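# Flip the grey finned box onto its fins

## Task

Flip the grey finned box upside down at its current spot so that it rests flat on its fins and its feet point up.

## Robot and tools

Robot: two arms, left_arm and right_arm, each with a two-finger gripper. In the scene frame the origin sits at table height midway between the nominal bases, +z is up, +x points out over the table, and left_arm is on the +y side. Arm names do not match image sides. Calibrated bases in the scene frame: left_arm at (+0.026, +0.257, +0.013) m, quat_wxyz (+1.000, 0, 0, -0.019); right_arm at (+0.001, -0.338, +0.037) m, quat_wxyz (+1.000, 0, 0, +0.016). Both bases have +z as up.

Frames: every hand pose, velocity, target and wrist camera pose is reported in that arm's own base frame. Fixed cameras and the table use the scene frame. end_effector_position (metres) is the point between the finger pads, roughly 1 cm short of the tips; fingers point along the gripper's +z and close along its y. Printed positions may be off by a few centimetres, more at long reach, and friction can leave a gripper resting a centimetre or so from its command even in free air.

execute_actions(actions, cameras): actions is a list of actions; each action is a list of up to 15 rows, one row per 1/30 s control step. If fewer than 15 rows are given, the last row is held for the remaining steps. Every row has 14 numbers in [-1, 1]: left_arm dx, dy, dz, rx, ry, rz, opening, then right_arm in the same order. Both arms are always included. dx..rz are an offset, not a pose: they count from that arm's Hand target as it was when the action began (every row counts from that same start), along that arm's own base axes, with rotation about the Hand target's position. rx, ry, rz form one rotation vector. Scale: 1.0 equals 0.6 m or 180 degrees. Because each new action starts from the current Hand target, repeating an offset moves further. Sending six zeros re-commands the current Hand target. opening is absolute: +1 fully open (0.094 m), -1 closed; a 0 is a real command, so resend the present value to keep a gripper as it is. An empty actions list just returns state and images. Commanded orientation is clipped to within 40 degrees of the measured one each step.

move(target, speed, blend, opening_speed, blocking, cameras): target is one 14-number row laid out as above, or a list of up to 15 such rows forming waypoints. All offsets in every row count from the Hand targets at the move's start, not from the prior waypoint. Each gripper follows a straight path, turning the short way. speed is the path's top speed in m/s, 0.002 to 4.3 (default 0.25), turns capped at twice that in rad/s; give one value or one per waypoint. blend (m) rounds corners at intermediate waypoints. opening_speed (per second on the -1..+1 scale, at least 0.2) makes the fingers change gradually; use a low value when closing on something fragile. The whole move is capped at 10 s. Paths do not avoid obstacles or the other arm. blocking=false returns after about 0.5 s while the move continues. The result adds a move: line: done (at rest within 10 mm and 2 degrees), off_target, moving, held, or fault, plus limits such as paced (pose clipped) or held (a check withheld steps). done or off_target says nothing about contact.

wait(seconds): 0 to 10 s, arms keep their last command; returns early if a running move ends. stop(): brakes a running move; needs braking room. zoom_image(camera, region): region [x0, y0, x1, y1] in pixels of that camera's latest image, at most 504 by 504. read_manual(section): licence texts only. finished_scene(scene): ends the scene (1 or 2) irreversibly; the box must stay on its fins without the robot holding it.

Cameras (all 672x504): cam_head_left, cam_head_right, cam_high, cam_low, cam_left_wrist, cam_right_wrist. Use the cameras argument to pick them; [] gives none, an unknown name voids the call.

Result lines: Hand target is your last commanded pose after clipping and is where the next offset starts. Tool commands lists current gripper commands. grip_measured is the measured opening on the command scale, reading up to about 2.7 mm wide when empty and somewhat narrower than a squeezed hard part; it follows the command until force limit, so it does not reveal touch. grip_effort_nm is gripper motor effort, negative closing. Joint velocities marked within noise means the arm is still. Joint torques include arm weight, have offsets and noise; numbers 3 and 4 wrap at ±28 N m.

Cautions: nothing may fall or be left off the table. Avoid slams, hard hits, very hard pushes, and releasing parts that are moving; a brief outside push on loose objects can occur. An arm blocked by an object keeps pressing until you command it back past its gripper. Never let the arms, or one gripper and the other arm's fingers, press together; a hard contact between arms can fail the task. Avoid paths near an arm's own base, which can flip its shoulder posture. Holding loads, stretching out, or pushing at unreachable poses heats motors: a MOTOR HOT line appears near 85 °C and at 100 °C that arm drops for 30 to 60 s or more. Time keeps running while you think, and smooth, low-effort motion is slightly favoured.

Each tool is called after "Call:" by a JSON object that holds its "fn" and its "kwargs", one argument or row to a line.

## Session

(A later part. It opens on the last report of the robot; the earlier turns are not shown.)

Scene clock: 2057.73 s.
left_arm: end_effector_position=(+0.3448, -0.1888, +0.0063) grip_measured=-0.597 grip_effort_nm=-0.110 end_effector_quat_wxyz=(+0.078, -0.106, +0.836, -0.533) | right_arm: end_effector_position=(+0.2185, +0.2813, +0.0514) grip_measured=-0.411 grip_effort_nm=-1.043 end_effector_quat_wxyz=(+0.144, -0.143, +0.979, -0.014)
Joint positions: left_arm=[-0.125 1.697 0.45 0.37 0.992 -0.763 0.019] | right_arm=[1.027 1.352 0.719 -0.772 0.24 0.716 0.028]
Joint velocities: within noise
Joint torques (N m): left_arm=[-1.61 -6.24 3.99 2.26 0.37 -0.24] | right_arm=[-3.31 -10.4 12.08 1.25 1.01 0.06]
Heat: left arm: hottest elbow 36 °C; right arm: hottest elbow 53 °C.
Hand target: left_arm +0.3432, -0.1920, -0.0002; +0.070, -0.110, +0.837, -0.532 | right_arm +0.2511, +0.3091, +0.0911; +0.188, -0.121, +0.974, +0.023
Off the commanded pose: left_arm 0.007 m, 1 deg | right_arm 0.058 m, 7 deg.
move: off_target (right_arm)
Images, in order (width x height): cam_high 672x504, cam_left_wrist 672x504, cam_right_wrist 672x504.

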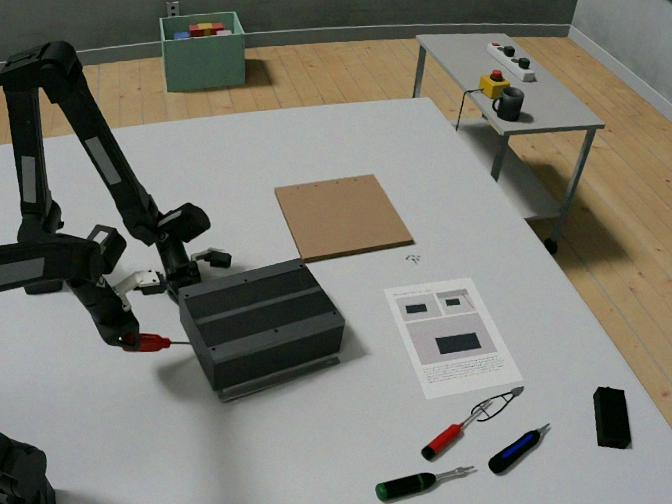

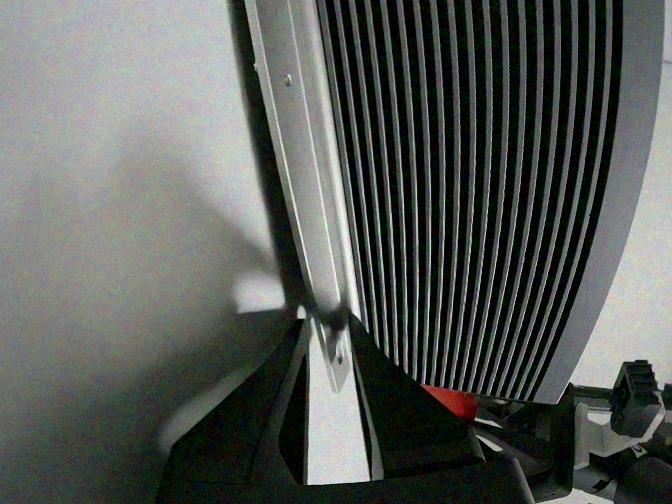

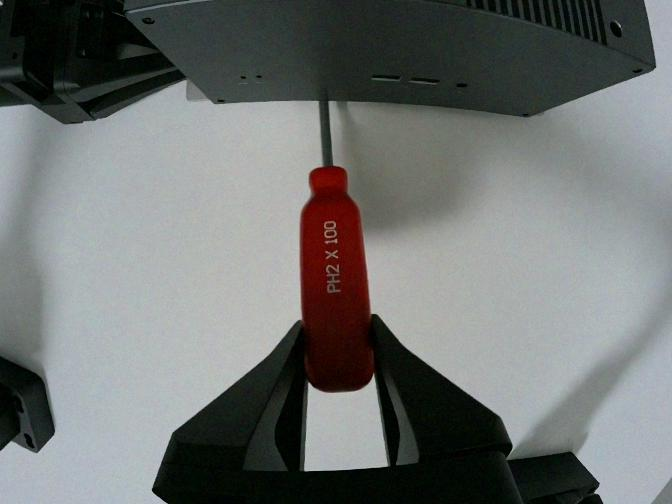

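Call:
{"fn": "move", "kwargs": {
  "target": [0.0023,-0.0088,-0.004,0,0,0,-0.6,0,0,0,0,0,0,-0.75],
  "speed": 0.05,
  "cameras": ["cam_left_wrist"]
}}

Call:
{"fn": "move", "kwargs": {
  "target": [0,0,0,0,0,0,-0.8,0,0,0,0,0,0,-0.75],
  "opening_speed": 0.3,
  "cameras": ["cam_left_wrist","cam_high"]
}}

Call:
{"fn": "zoom_image", "kwargs": {
  "camera": "cam_left_wrist",
  "region": [230, 220, 430, 420]
}}

Scene clock: 2081.60 s.
left_arm: end_effector_position=(+0.3472, -0.1907, +0.0045) grip_measured=-0.597 grip_effort_nm=-0.110 end_effector_quat_wxyz=(+0.081, -0.109, +0.836, -0.532) | right_arm: end_effector_position=(+0.2180, +0.2804, +0.0512) grip_measured=-0.411 grip_effort_nm=-1.038 end_effector_quat_wxyz=(+0.143, -0.143, +0.979, -0.015)
Joint positions: left_arm=[-0.132 1.708 0.45 0.401 0.982 -0.786 0.019] | right_arm=[1.027 1.352 0.719 -0.776 0.24 0.716 0.028]
Joint velocities: within noise
Joint torques (N m): left_arm=[-2.26 -6.24 4.1 2.35 0.38 -0.22] | right_arm=[-3.08 -10.4 12.36 1.57 1.05 0.01]
Heat: left arm: hottest elbow 35 °C; right arm: hottest elbow 55 °C.
Hand target: left_arm +0.3445, -0.1973, -0.0027; +0.069, -0.110, +0.837, -0.532 | right_arm +0.2511, +0.3091, +0.0911; +0.188, -0.121, +0.974, +0.023
Off the commanded pose: left_arm 0.010 m, 1 deg | right_arm 0.059 m, 7 deg.
move: off_target (right_arm)
Images, in order (width x height): cam_left_wrist 672x504.

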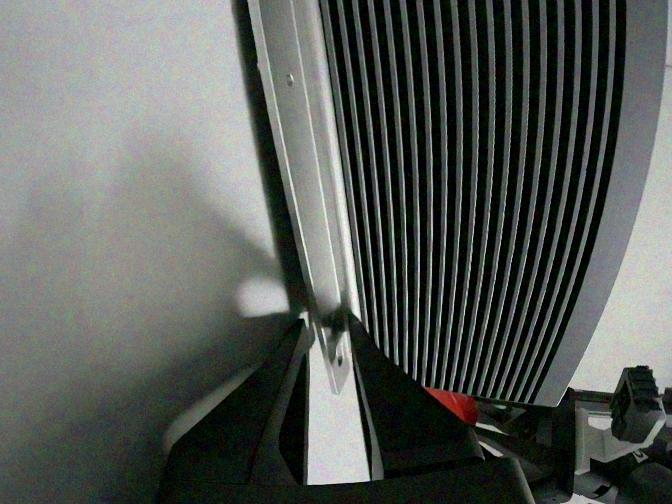

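Scene clock: 2082.57 s.
left_arm: end_effector_position=(+0.3471, -0.1923, +0.0050) grip_measured=-0.795 grip_effort_nm=-0.188 end_effector_quat_wxyz=(+0.081, -0.107, +0.835, -0.534) | right_arm: end_effector_position=(+0.2179, +0.2803, +0.0519) grip_measured=-0.411 grip_effort_nm=-1.043 end_effector_quat_wxyz=(+0.143, -0.143, +0.979, -0.015)
Joint positions: left_arm=[-0.136 1.71 0.45 0.409 0.982 -0.789 0.01] | right_arm=[1.027 1.35 0.719 -0.778 0.24 0.716 0.028]
Joint velocities: within noise
Joint torques (N m): left_arm=[-1.96 -6.36 4.1 1.99 0.32 -0.2] | right_arm=[-2.96 -9.47 12.37 1.46 1.08 -0.03]
Heat: left arm: hottest elbow 35 °C; right arm: hottest elbow 55 °C.
Hand target: left_arm +0.3446, -0.1972, -0.0027; +0.070, -0.110, +0.837, -0.532 | right_arm +0.2511, +0.3092, +0.0912; +0.189, -0.121, +0.974, +0.024
Off the commanded pose: left_arm 0.010 m, 1 deg | right_arm 0.059 m, 7 deg.
move: off_target (right_arm)
Images, in order (width x height): cam_high 672x504, cam_left_wrist 672x504.

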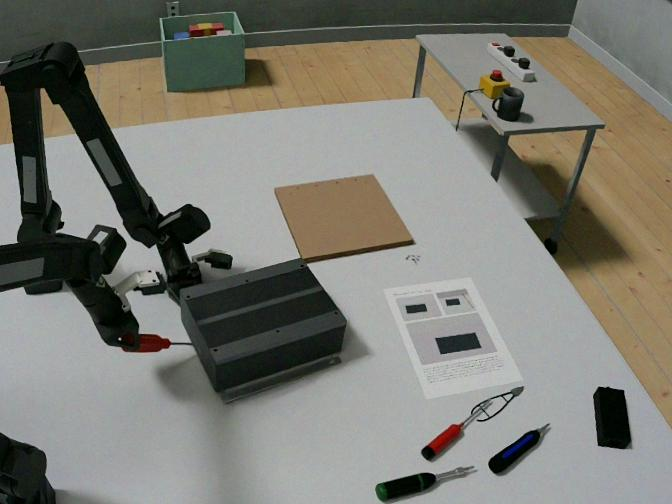

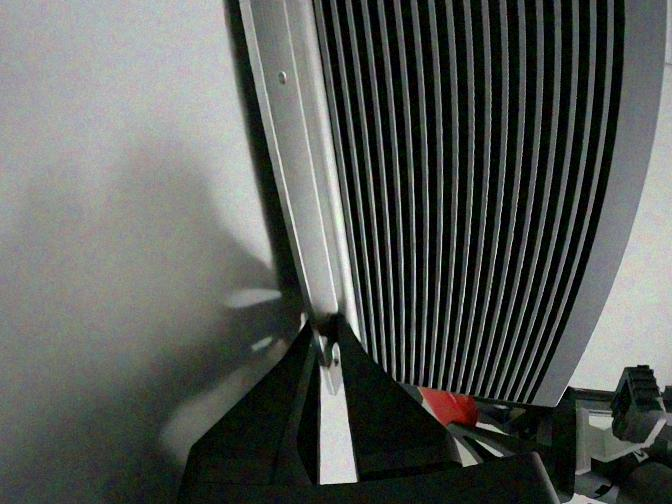

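Scaled by 2.520 from the camera's 672x504 image, which has a finer 960x720 frame.

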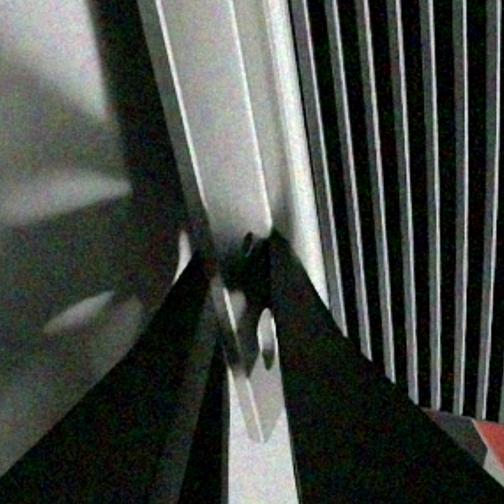

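Call:
{"fn": "move", "kwargs": {
  "target": [
    [0.0,-0.003,0.035,-0.053,0.02,0,-0.8,0,0,0,0,0,0,-0.75],
    [0.006,-0.003,0.075,-0.107,0.04,0,-0.8,0,0,0,0,0,0,-0.75]
  ],
  "speed": 0.05
}}

Scene clock: 2090.90 s.
left_arm: end_effector_position=(+0.3455, -0.1978, +0.0306) grip_measured=-0.797 grip_effort_nm=-0.154 end_effector_quat_wxyz=(-0.004, -0.166, +0.748, -0.642) | right_arm: end_effector_position=(+0.2224, +0.2826, +0.0579) grip_measured=-0.411 grip_effort_nm=-1.053 end_effector_quat_wxyz=(+0.148, -0.139, +0.979, -0.012)
Joint positions: left_arm=[-0.103 1.851 0.426 0.904 1.212 -1.302 0.01] | right_arm=[1.02 1.344 0.731 -0.783 0.242 0.716 0.028]
Joint velocities: within noise
Joint torques (N m): left_arm=[-0.44 -9.7 3.07 3.62 1.55 -0.46] | right_arm=[-1.96 -9.05 11.7 1.66 0.89 -0.05]
Heat: left arm: hottest elbow 35 °C; right arm: hottest elbow 55 °C.
Hand target: left_arm +0.3483, -0.1991, +0.0424; -0.002, -0.153, +0.739, -0.656 | right_arm +0.2511, +0.3091, +0.0912; +0.188, -0.121, +0.974, +0.024
Off the commanded pose: left_arm 0.012 m, 2 deg | right_arm 0.051 m, 7 deg.
move: off_target (left_arm, right_arm)

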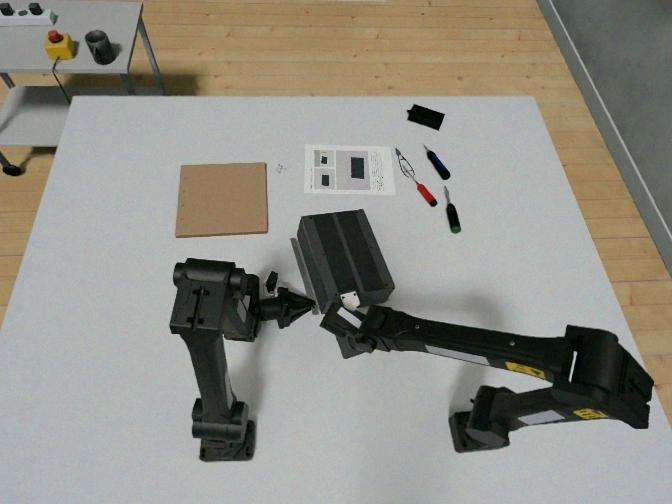

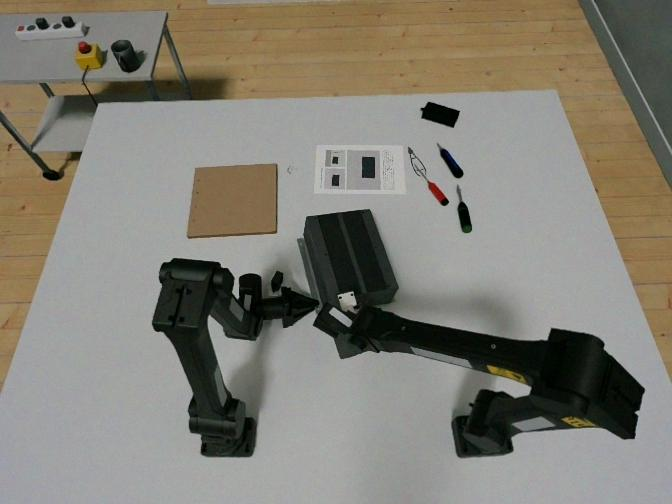

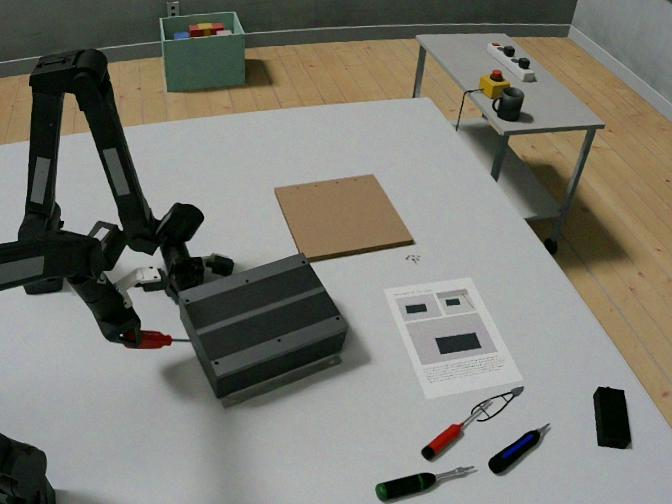

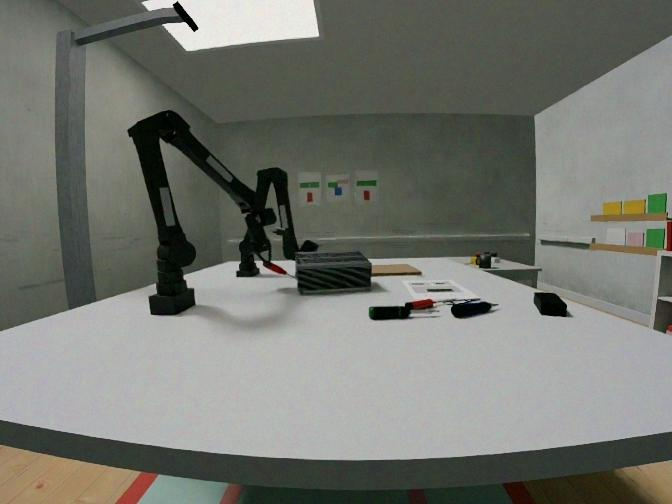

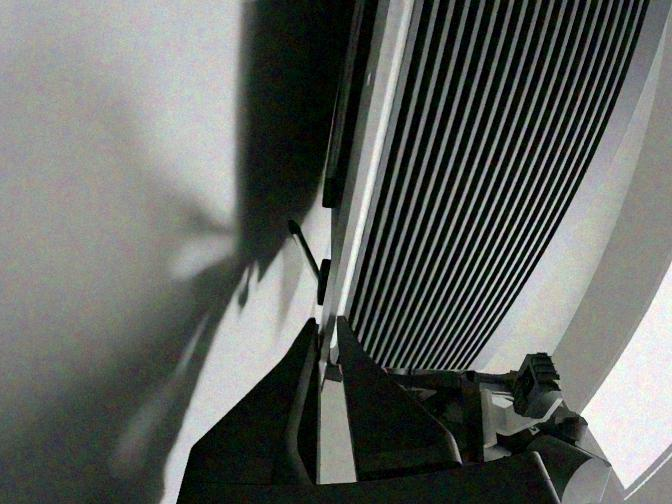

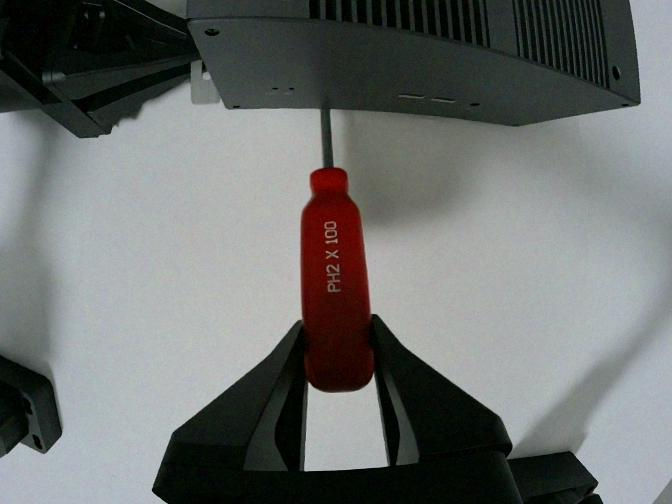

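Call:
{"fn": "move", "kwargs": {
  "target": [0,0,0,0,0,0,-1,0,0,0,0,0,0,-0.75],
  "opening_speed": 0.2,
  "cameras": ["cam_left_wrist","cam_high","cam_low"]
}}

Call:
{"fn": "zoom_image", "kwargs": {
  "camera": "cam_left_wrist",
  "region": [230, 220, 430, 420]
}}

Scene clock: 2111.17 s.
left_arm: end_effector_position=(+0.3453, -0.1977, +0.0308) grip_measured=-0.942 grip_effort_nm=-0.984 end_effector_quat_wxyz=(-0.001, -0.163, +0.748, -0.644) | right_arm: end_effector_position=(+0.2308, +0.2887, +0.0661) grip_measured=-0.411 grip_effort_nm=-1.038 end_effector_quat_wxyz=(+0.160, -0.134, +0.978, -0.005)
Joint positions: left_arm=[-0.102 1.856 0.424 0.921 1.213 -1.304 0.003] | right_arm=[1.014 1.342 0.749 -0.777 0.253 0.716 0.028]
Joint velocities: within noise
Joint torques (N m): left_arm=[-0.62 -9.29 3.08 3.38 1.47 -0.54] | right_arm=[-1.79 -8.59 10.82 1.54 0.41 0]
Heat: left arm: hottest elbow 35 °C; right arm: hottest elbow 53 °C.
Hand target: left_arm +0.3483, -0.1991, +0.0424; -0.002, -0.153, +0.739, -0.656 | right_arm +0.2511, +0.3092, +0.0912; +0.188, -0.121, +0.974, +0.024
Off the commanded pose: left_arm 0.012 m, 2 deg | right_arm 0.038 m, 5 deg.
move: off_target (left_arm, right_arm)
Images, in order (width x height): cam_high 672x504, cam_low 672x504, cam_left_wrist 672x504.

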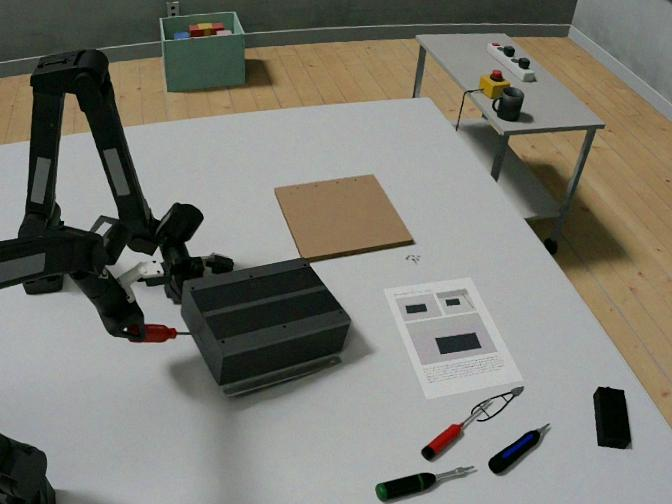

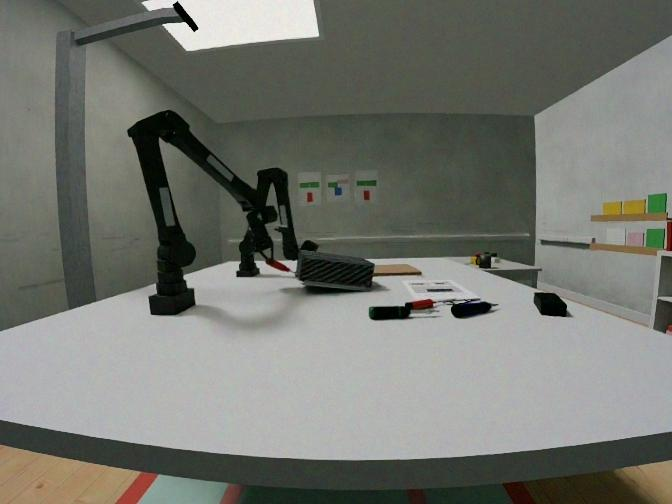

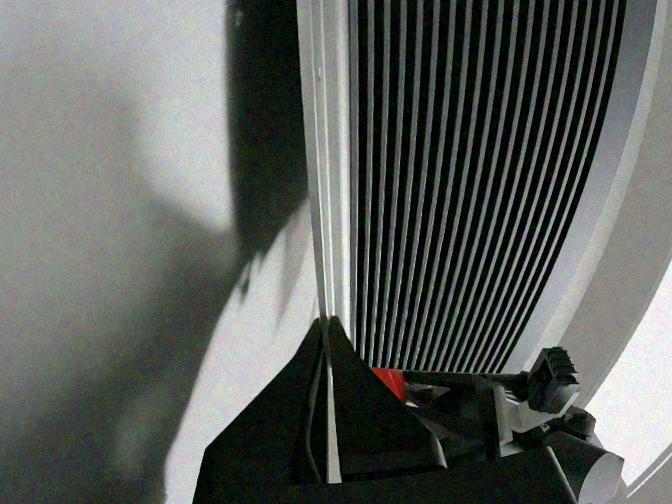

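Scaled by 2.520 from the camera's 672x504 image, which has a finer 960x720 frame.

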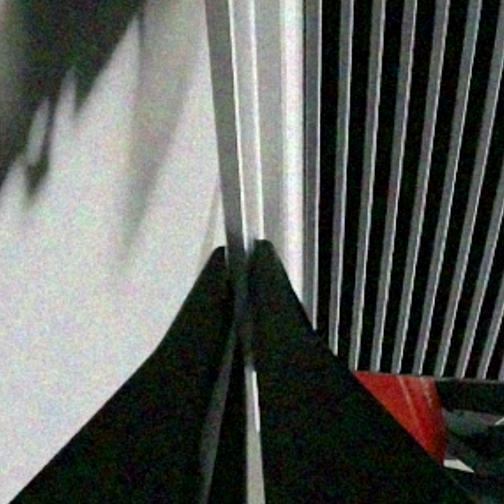

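Call:
{"fn": "move", "kwargs": {
  "target": [
    [0,0,0,0,0,0,-1,-0.05,-0.02,0.0,0,0,0,-0.75],
    [0,0,0,0,0,0,-1,-0.2,-0.06,0.05,0,0,0,-0.75],
    [0,0,0,0,0,0,-1,-0.25,-0.3,0.05,0,0,0,-0.75],
    [0,0,0,0,0,0,-1,-0.15,-0.55,0.02,0.031,-0.124,0,-0.75]
  ],
  "speed": 0.12
}}

Scene clock: 2126.83 s.
left_arm: end_effector_position=(+0.3456, -0.1971, +0.0308) grip_measured=-0.944 grip_effort_nm=-1.004 end_effector_quat_wxyz=(+0.000, -0.162, +0.747, -0.644) | right_arm: end_effector_position=(+0.1189, +0.0760, +0.1059) grip_measured=-0.411 grip_effort_nm=-1.043 end_effector_quat_wxyz=(+0.257, -0.100, +0.961, +0.022)
Joint positions: left_arm=[-0.1 1.857 0.424 0.924 1.214 -1.303 0.003] | right_arm=[1.052 0.205 0.337 -1.345 0.389 0.775 0.028]
Joint velocities: within noise
Joint torques (N m): left_arm=[-0.73 -9.88 3.12 3.32 1.45 -0.54] | right_arm=[0.79 5.48 8.94 1.24 0.22 0.14]
Heat: left arm: hottest elbow 34 °C; right arm: hottest elbow 50 °C.
Hand target: left_arm +0.3483, -0.1990, +0.0424; -0.002, -0.153, +0.739, -0.656 | right_arm +0.1186, +0.0800, +0.1099; +0.258, -0.100, +0.961, +0.028 (not the last commanded pose)
Off the commanded pose: left_arm 0.012 m, 2 deg | right_arm 0.106 m, 15 deg.
move: held (right_arm; a check stopped the path), off_target (left_arm); path passed 3 of 4 targets; limits=held
pose unreachable (right arm): on one or more control steps of this call, first in action 0 (counted from 0), this arm could not follow its commanded pose, so it was not sent that pose on those steps. It may still have moved: this result reports where it is.
cause: moving toward the commanded pose would bring two parts of the arm too close to each other (its upper arm (the part past joint 2) and its fingers, with joints 3 (elbow) to 6 (wrist roll) between them).

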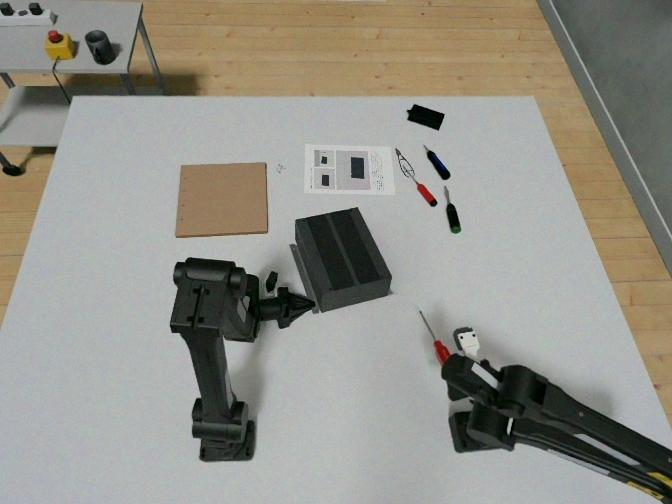

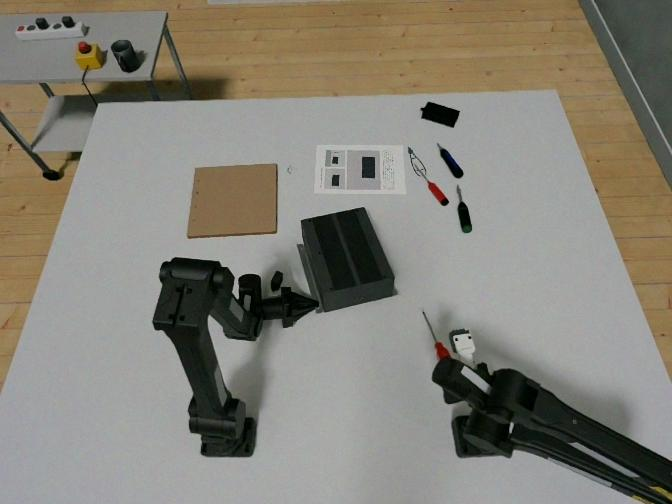

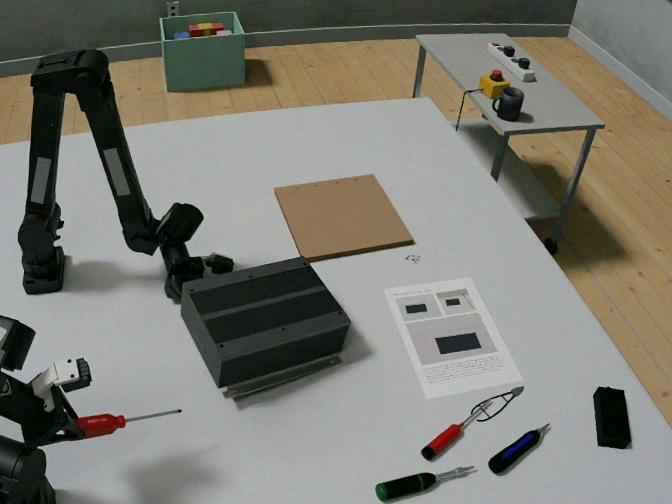

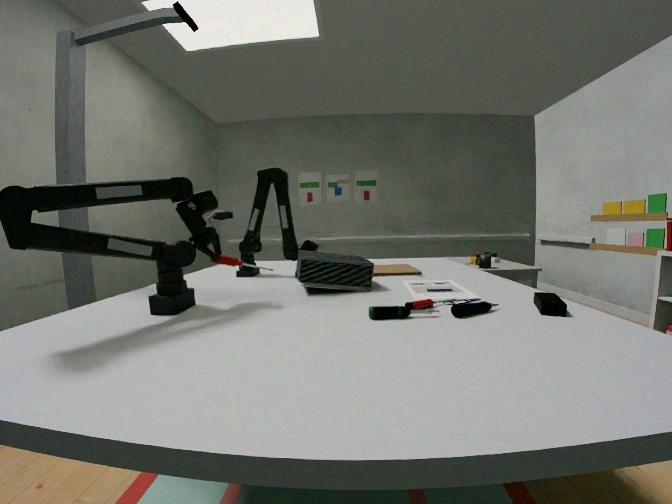

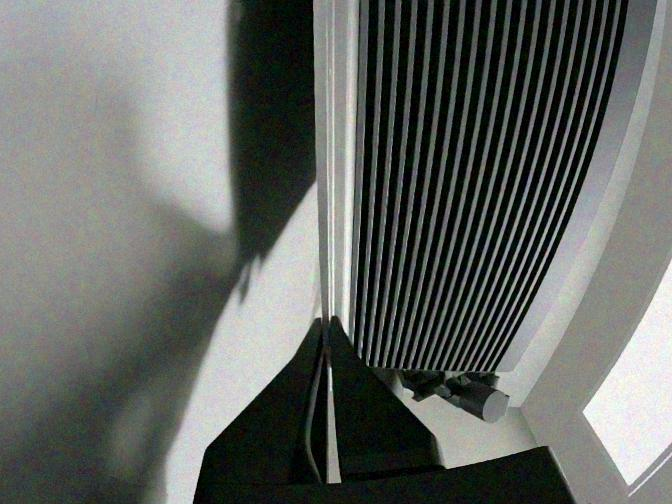

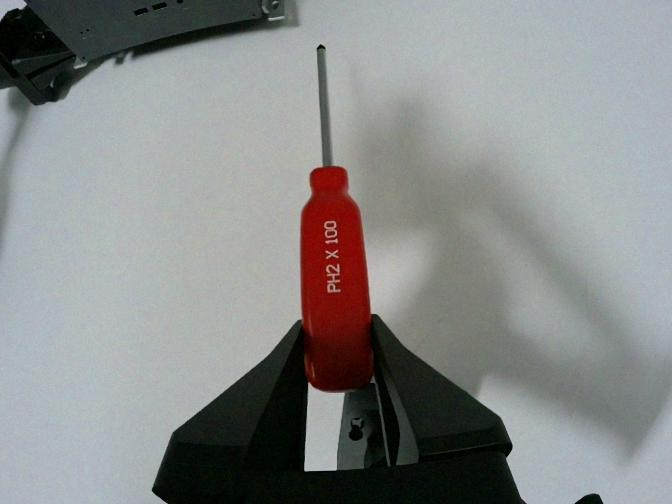

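Call:
{"fn": "move", "kwargs": {
  "target": [
    [0,0,0,0,0,0,-1,0.12,-0.05,0.02,0,0,0,-0.75],
    [0,0,0,0,0,0,-1,0.25,-0.2,0.0,0.02,-0.08,0,-0.75],
    [0,0,0,0,0,0,-1,0.25,-0.22,-0.17,0.02,-0.08,0,-0.75]
  ],
  "speed": 0.15,
  "cameras": ["cam_right_wrist","cam_high","cam_head_left"]
}}

Scene clock: 2138.37 s.
left_arm: end_effector_position=(+0.3456, -0.1971, +0.0308) grip_measured=-0.944 grip_effort_nm=-1.004 end_effector_quat_wxyz=(+0.000, -0.162, +0.747, -0.644) | right_arm: end_effector_position=(+0.2627, -0.0483, +0.0037) grip_measured=-0.411 grip_effort_nm=-1.043 end_effector_quat_wxyz=(+0.369, -0.093, +0.923, +0.050)
Joint positions: left_arm=[-0.1 1.857 0.424 0.924 1.214 -1.303 0.003] | right_arm=[-0.475 1.049 0.125 -0.018 -0.468 -0.521 0.028]
Joint velocities: within noise
Joint torques (N m): left_arm=[-0.79 -9.76 3.1 3.32 1.44 -0.55] | right_arm=[-1.26 -0.15 6.13 2.3 -0.54 -0.07]
Heat: left arm: hottest elbow 34 °C; right arm: hottest elbow 50 °C.
Hand target: left_arm +0.3483, -0.1990, +0.0424; -0.002, -0.153, +0.739, -0.656 | right_arm +0.2685, -0.0520, +0.0079; +0.379, -0.094, +0.919, +0.046
Off the commanded pose: left_arm 0.012 m, 2 deg | right_arm 0.008 m, 1 deg.
move: off_target (left_arm)
Images, in order (width x height): cam_head_left 672x504, cam_high 672x504, cam_right_wrist 672x504.

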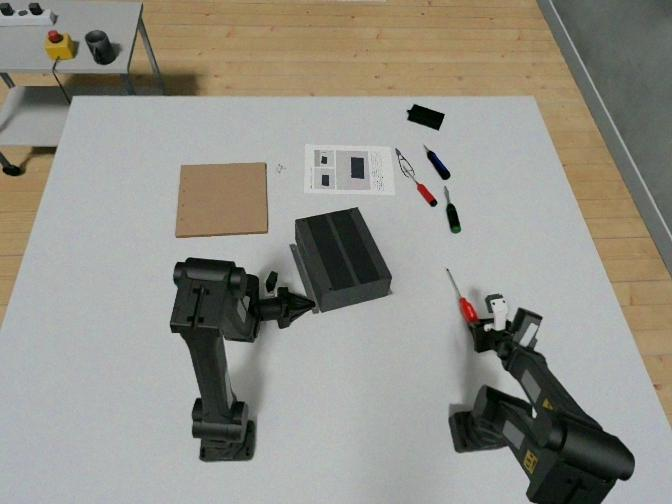

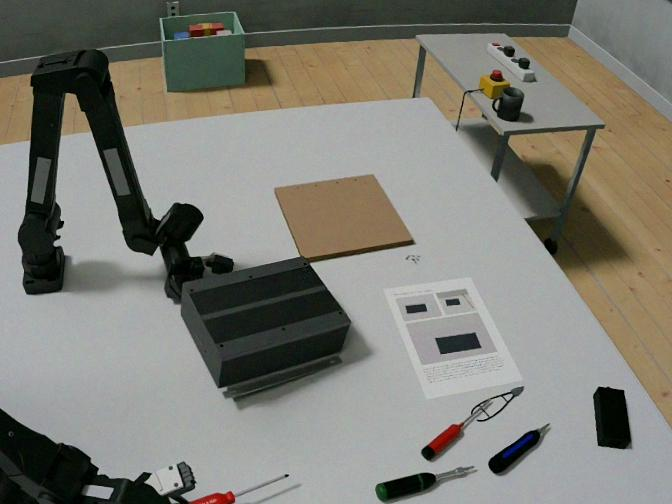

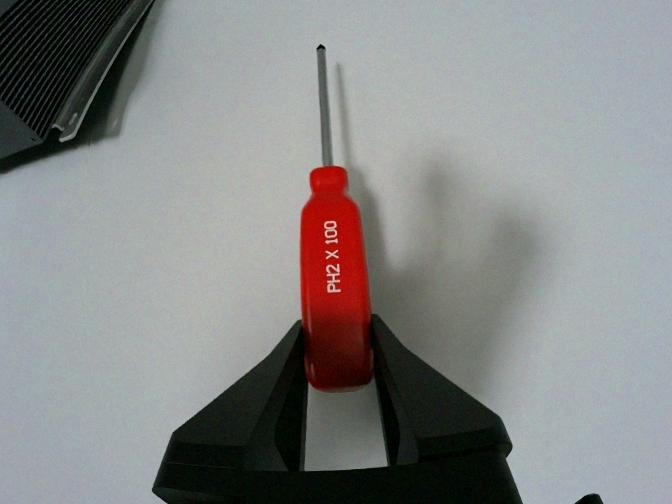

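Call:
{"fn": "move", "kwargs": {
  "target": [
    [0,0,0,0,0,0,-1,0,0,-0.043,0,0,0,-0.75],
    [0,0,0,0,0,0,-1,0,0,-0.043,0,0,0,0.1]
  ],
  "speed": 0.05,
  "opening_speed": 0.6,
  "cameras": ["cam_right_wrist"]
}}

Call:
{"fn": "move", "kwargs": {
  "target": [0,0,0,0,0,0,-1,-0.08,-0.02,0.12,0,0,0,0.1],
  "speed": 0.15
}}

Scene clock: 2148.23 s.
left_arm: end_effector_position=(+0.3456, -0.1971, +0.0308) grip_measured=-0.944 grip_effort_nm=-1.009 end_effector_quat_wxyz=(+0.000, -0.162, +0.747, -0.644) | right_arm: end_effector_position=(+0.2670, -0.0501, -0.0187) grip_measured=+0.097 grip_effort_nm=0.081 end_effector_quat_wxyz=(+0.375, -0.095, +0.921, +0.048)
Joint positions: left_arm=[-0.1 1.857 0.424 0.924 1.214 -1.303 0.003] | right_arm=[-0.475 1.249 0.105 0.214 -0.47 -0.521 0.052]
Joint velocities: within noise
Joint torques (N m): left_arm=[-0.85 -9.93 3.1 3.32 1.44 -0.54] | right_arm=[-1.26 -2.26 3.9 2.29 -0.46 -0.06]
Heat: left arm: hottest elbow 34 °C; right arm: hottest elbow 48 °C.
Hand target: left_arm +0.3483, -0.1990, +0.0424; -0.002, -0.153, +0.739, -0.656 | right_arm +0.2686, -0.0521, -0.0178; +0.379, -0.094, +0.919, +0.046
Off the commanded pose: left_arm 0.012 m, 2 deg | right_arm 0.003 m, 1 deg.
move: off_target (left_arm)
Images, in order (width x height): cam_right_wrist 672x504.

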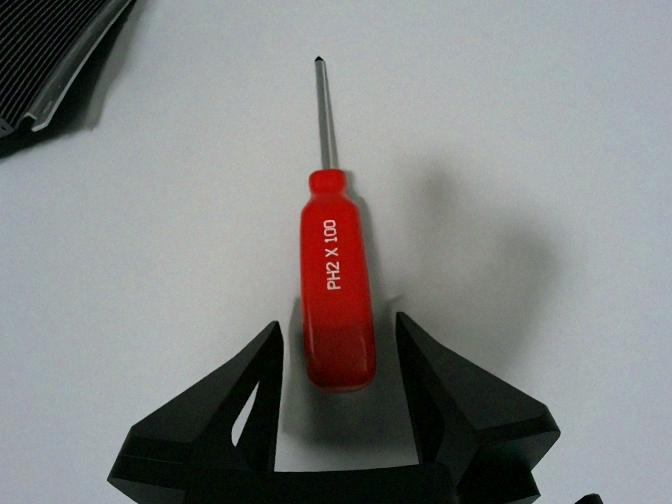

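Scene clock: 2150.20 s.
left_arm: end_effector_position=(+0.3456, -0.1971, +0.0308) grip_measured=-0.944 grip_effort_nm=-1.009 end_effector_quat_wxyz=(+0.000, -0.162, +0.747, -0.644) | right_arm: end_effector_position=(+0.2099, -0.0503, +0.0315) grip_measured=+0.098 grip_effort_nm=0.071 end_effector_quat_wxyz=(+0.363, -0.090, +0.925, +0.064)
Joint positions: left_arm=[-0.1 1.857 0.424 0.924 1.214 -1.303 0.003] | right_arm=[-0.699 0.65 0.124 -0.557 -0.6 -0.739 0.052]
Joint velocities: within noise
Joint torques (N m): left_arm=[-0.85 -9.88 3.12 3.36 1.44 -0.54] | right_arm=[-2.2 1.61 10.89 1.09 -0.57 -0.15]
Heat: left arm: hottest elbow 34 °C; right arm: hottest elbow 48 °C.
Hand target: left_arm +0.3483, -0.1990, +0.0424; -0.002, -0.153, +0.739, -0.656 | right_arm +0.2206, -0.0641, +0.0542; +0.379, -0.094, +0.919, +0.045
Off the commanded pose: left_arm 0.012 m, 2 deg | right_arm 0.029 m, 3 deg.
move: off_target (left_arm, right_arm)

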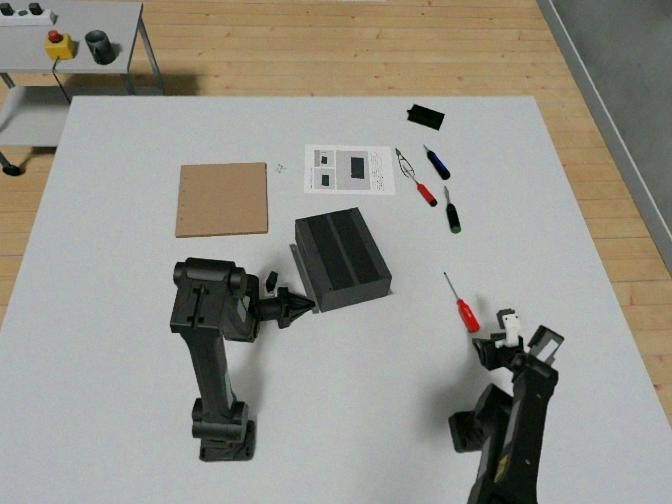

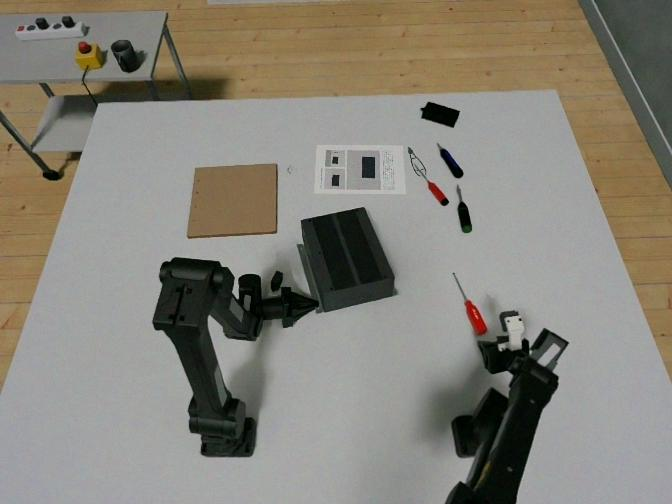

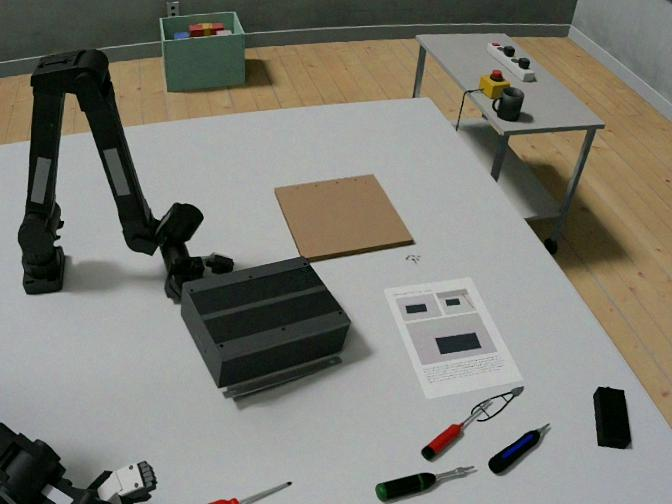

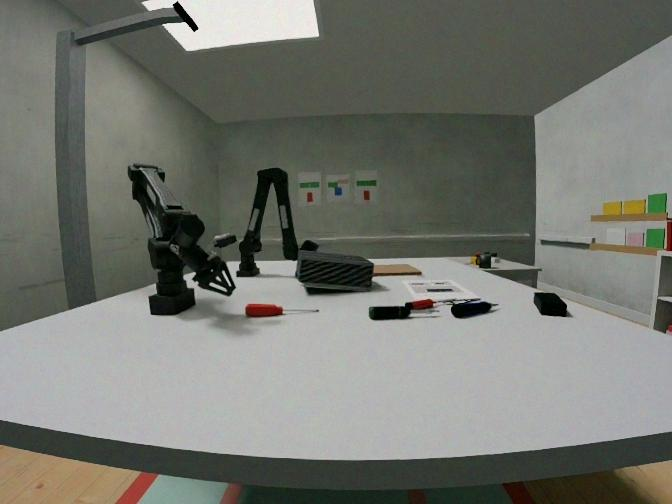

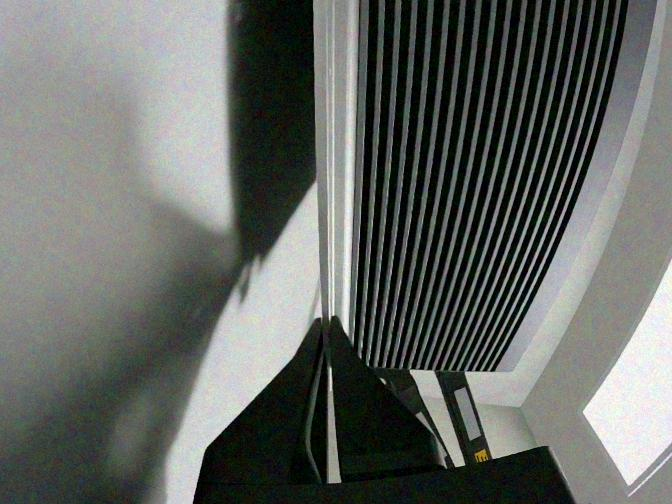

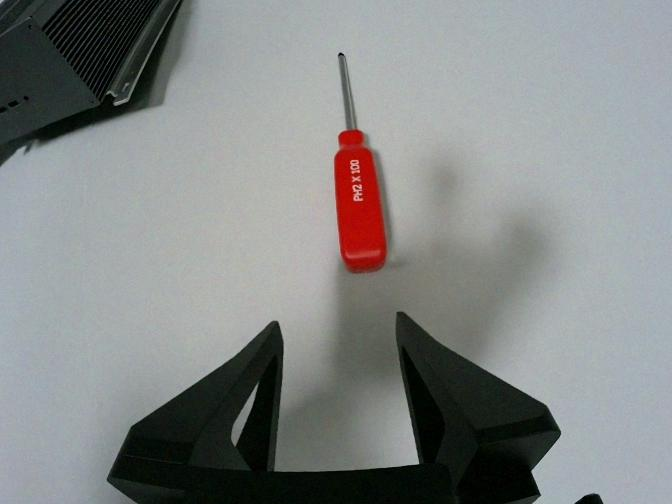

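Call:
{"fn": "move", "kwargs": {
  "target": [0.024,0.006,0.075,-0.0155,0.065,0,-1,0,0,0,0,0,0,0.1],
  "speed": 0.05
}}

Scene clock: 2167.90 s.
left_arm: end_effector_position=(+0.3521, -0.1946, +0.0573) grip_measured=-0.944 grip_effort_nm=-1.013 end_effector_quat_wxyz=(-0.072, -0.225, +0.732, -0.639) | right_arm: end_effector_position=(+0.2092, -0.0500, +0.0316) grip_measured=+0.098 grip_effort_nm=0.071 end_effector_quat_wxyz=(+0.362, -0.090, +0.925, +0.064)
Joint positions: left_arm=[-0.087 1.731 0.454 0.696 1.248 -1.424 0.003] | right_arm=[-0.702 0.646 0.124 -0.564 -0.602 -0.742 0.052]
Joint velocities: within noise
Joint torques (N m): left_arm=[-0.26 -12.98 5.85 1.68 2.02 -0.94] | right_arm=[-2.73 1.85 10.95 1.07 -0.59 -0.13]
Heat: left arm: hottest elbow 34 °C; right arm: hottest elbow 51 °C.
Hand target: left_arm +0.3627, -0.1954, +0.0874; -0.081, -0.219, +0.718, -0.655 | right_arm +0.2206, -0.0640, +0.0542; +0.379, -0.094, +0.919, +0.046
Off the commanded pose: left_arm 0.032 m, 3 deg | right_arm 0.029 m, 3 deg.
move: off_target (left_arm, right_arm)

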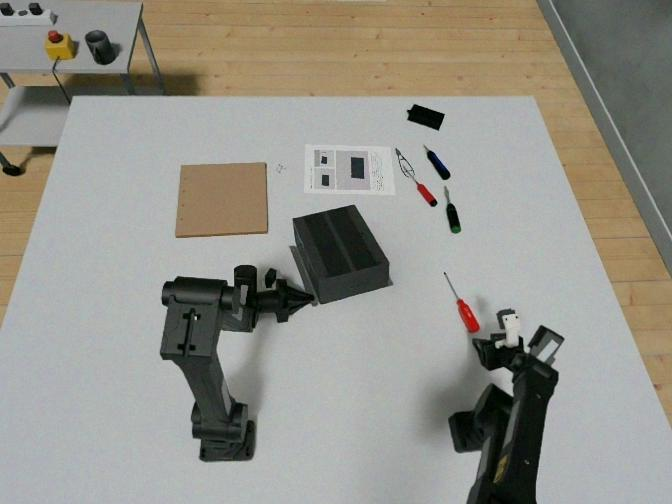

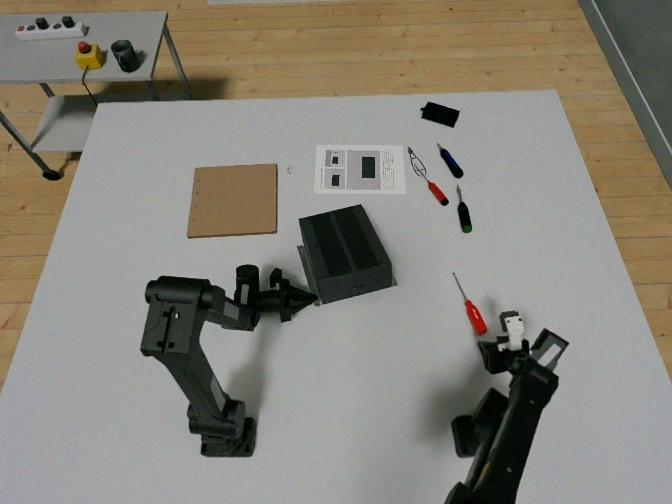

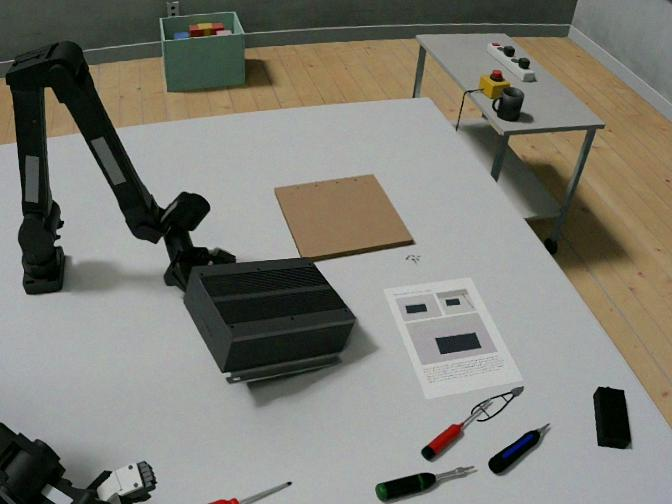

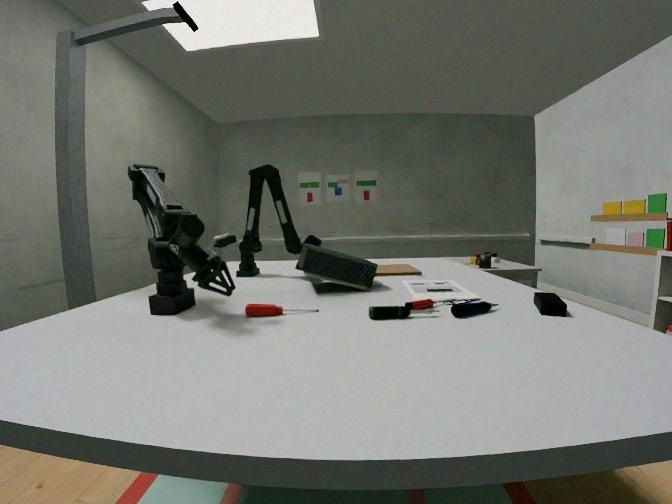

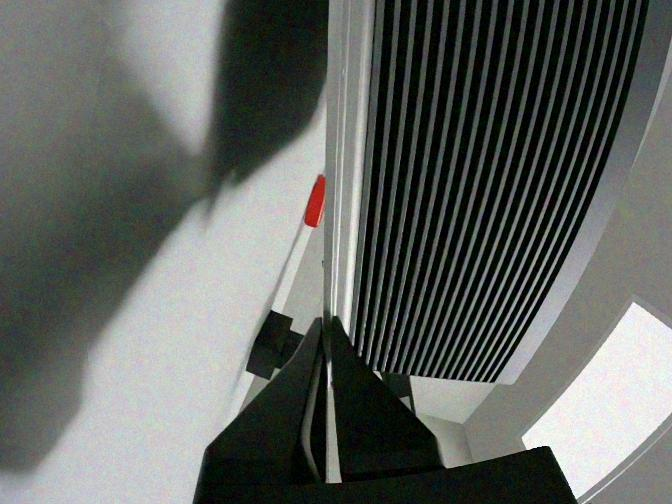

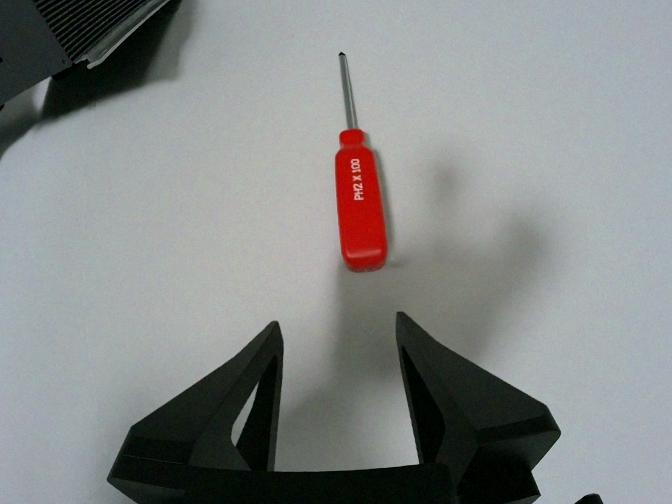

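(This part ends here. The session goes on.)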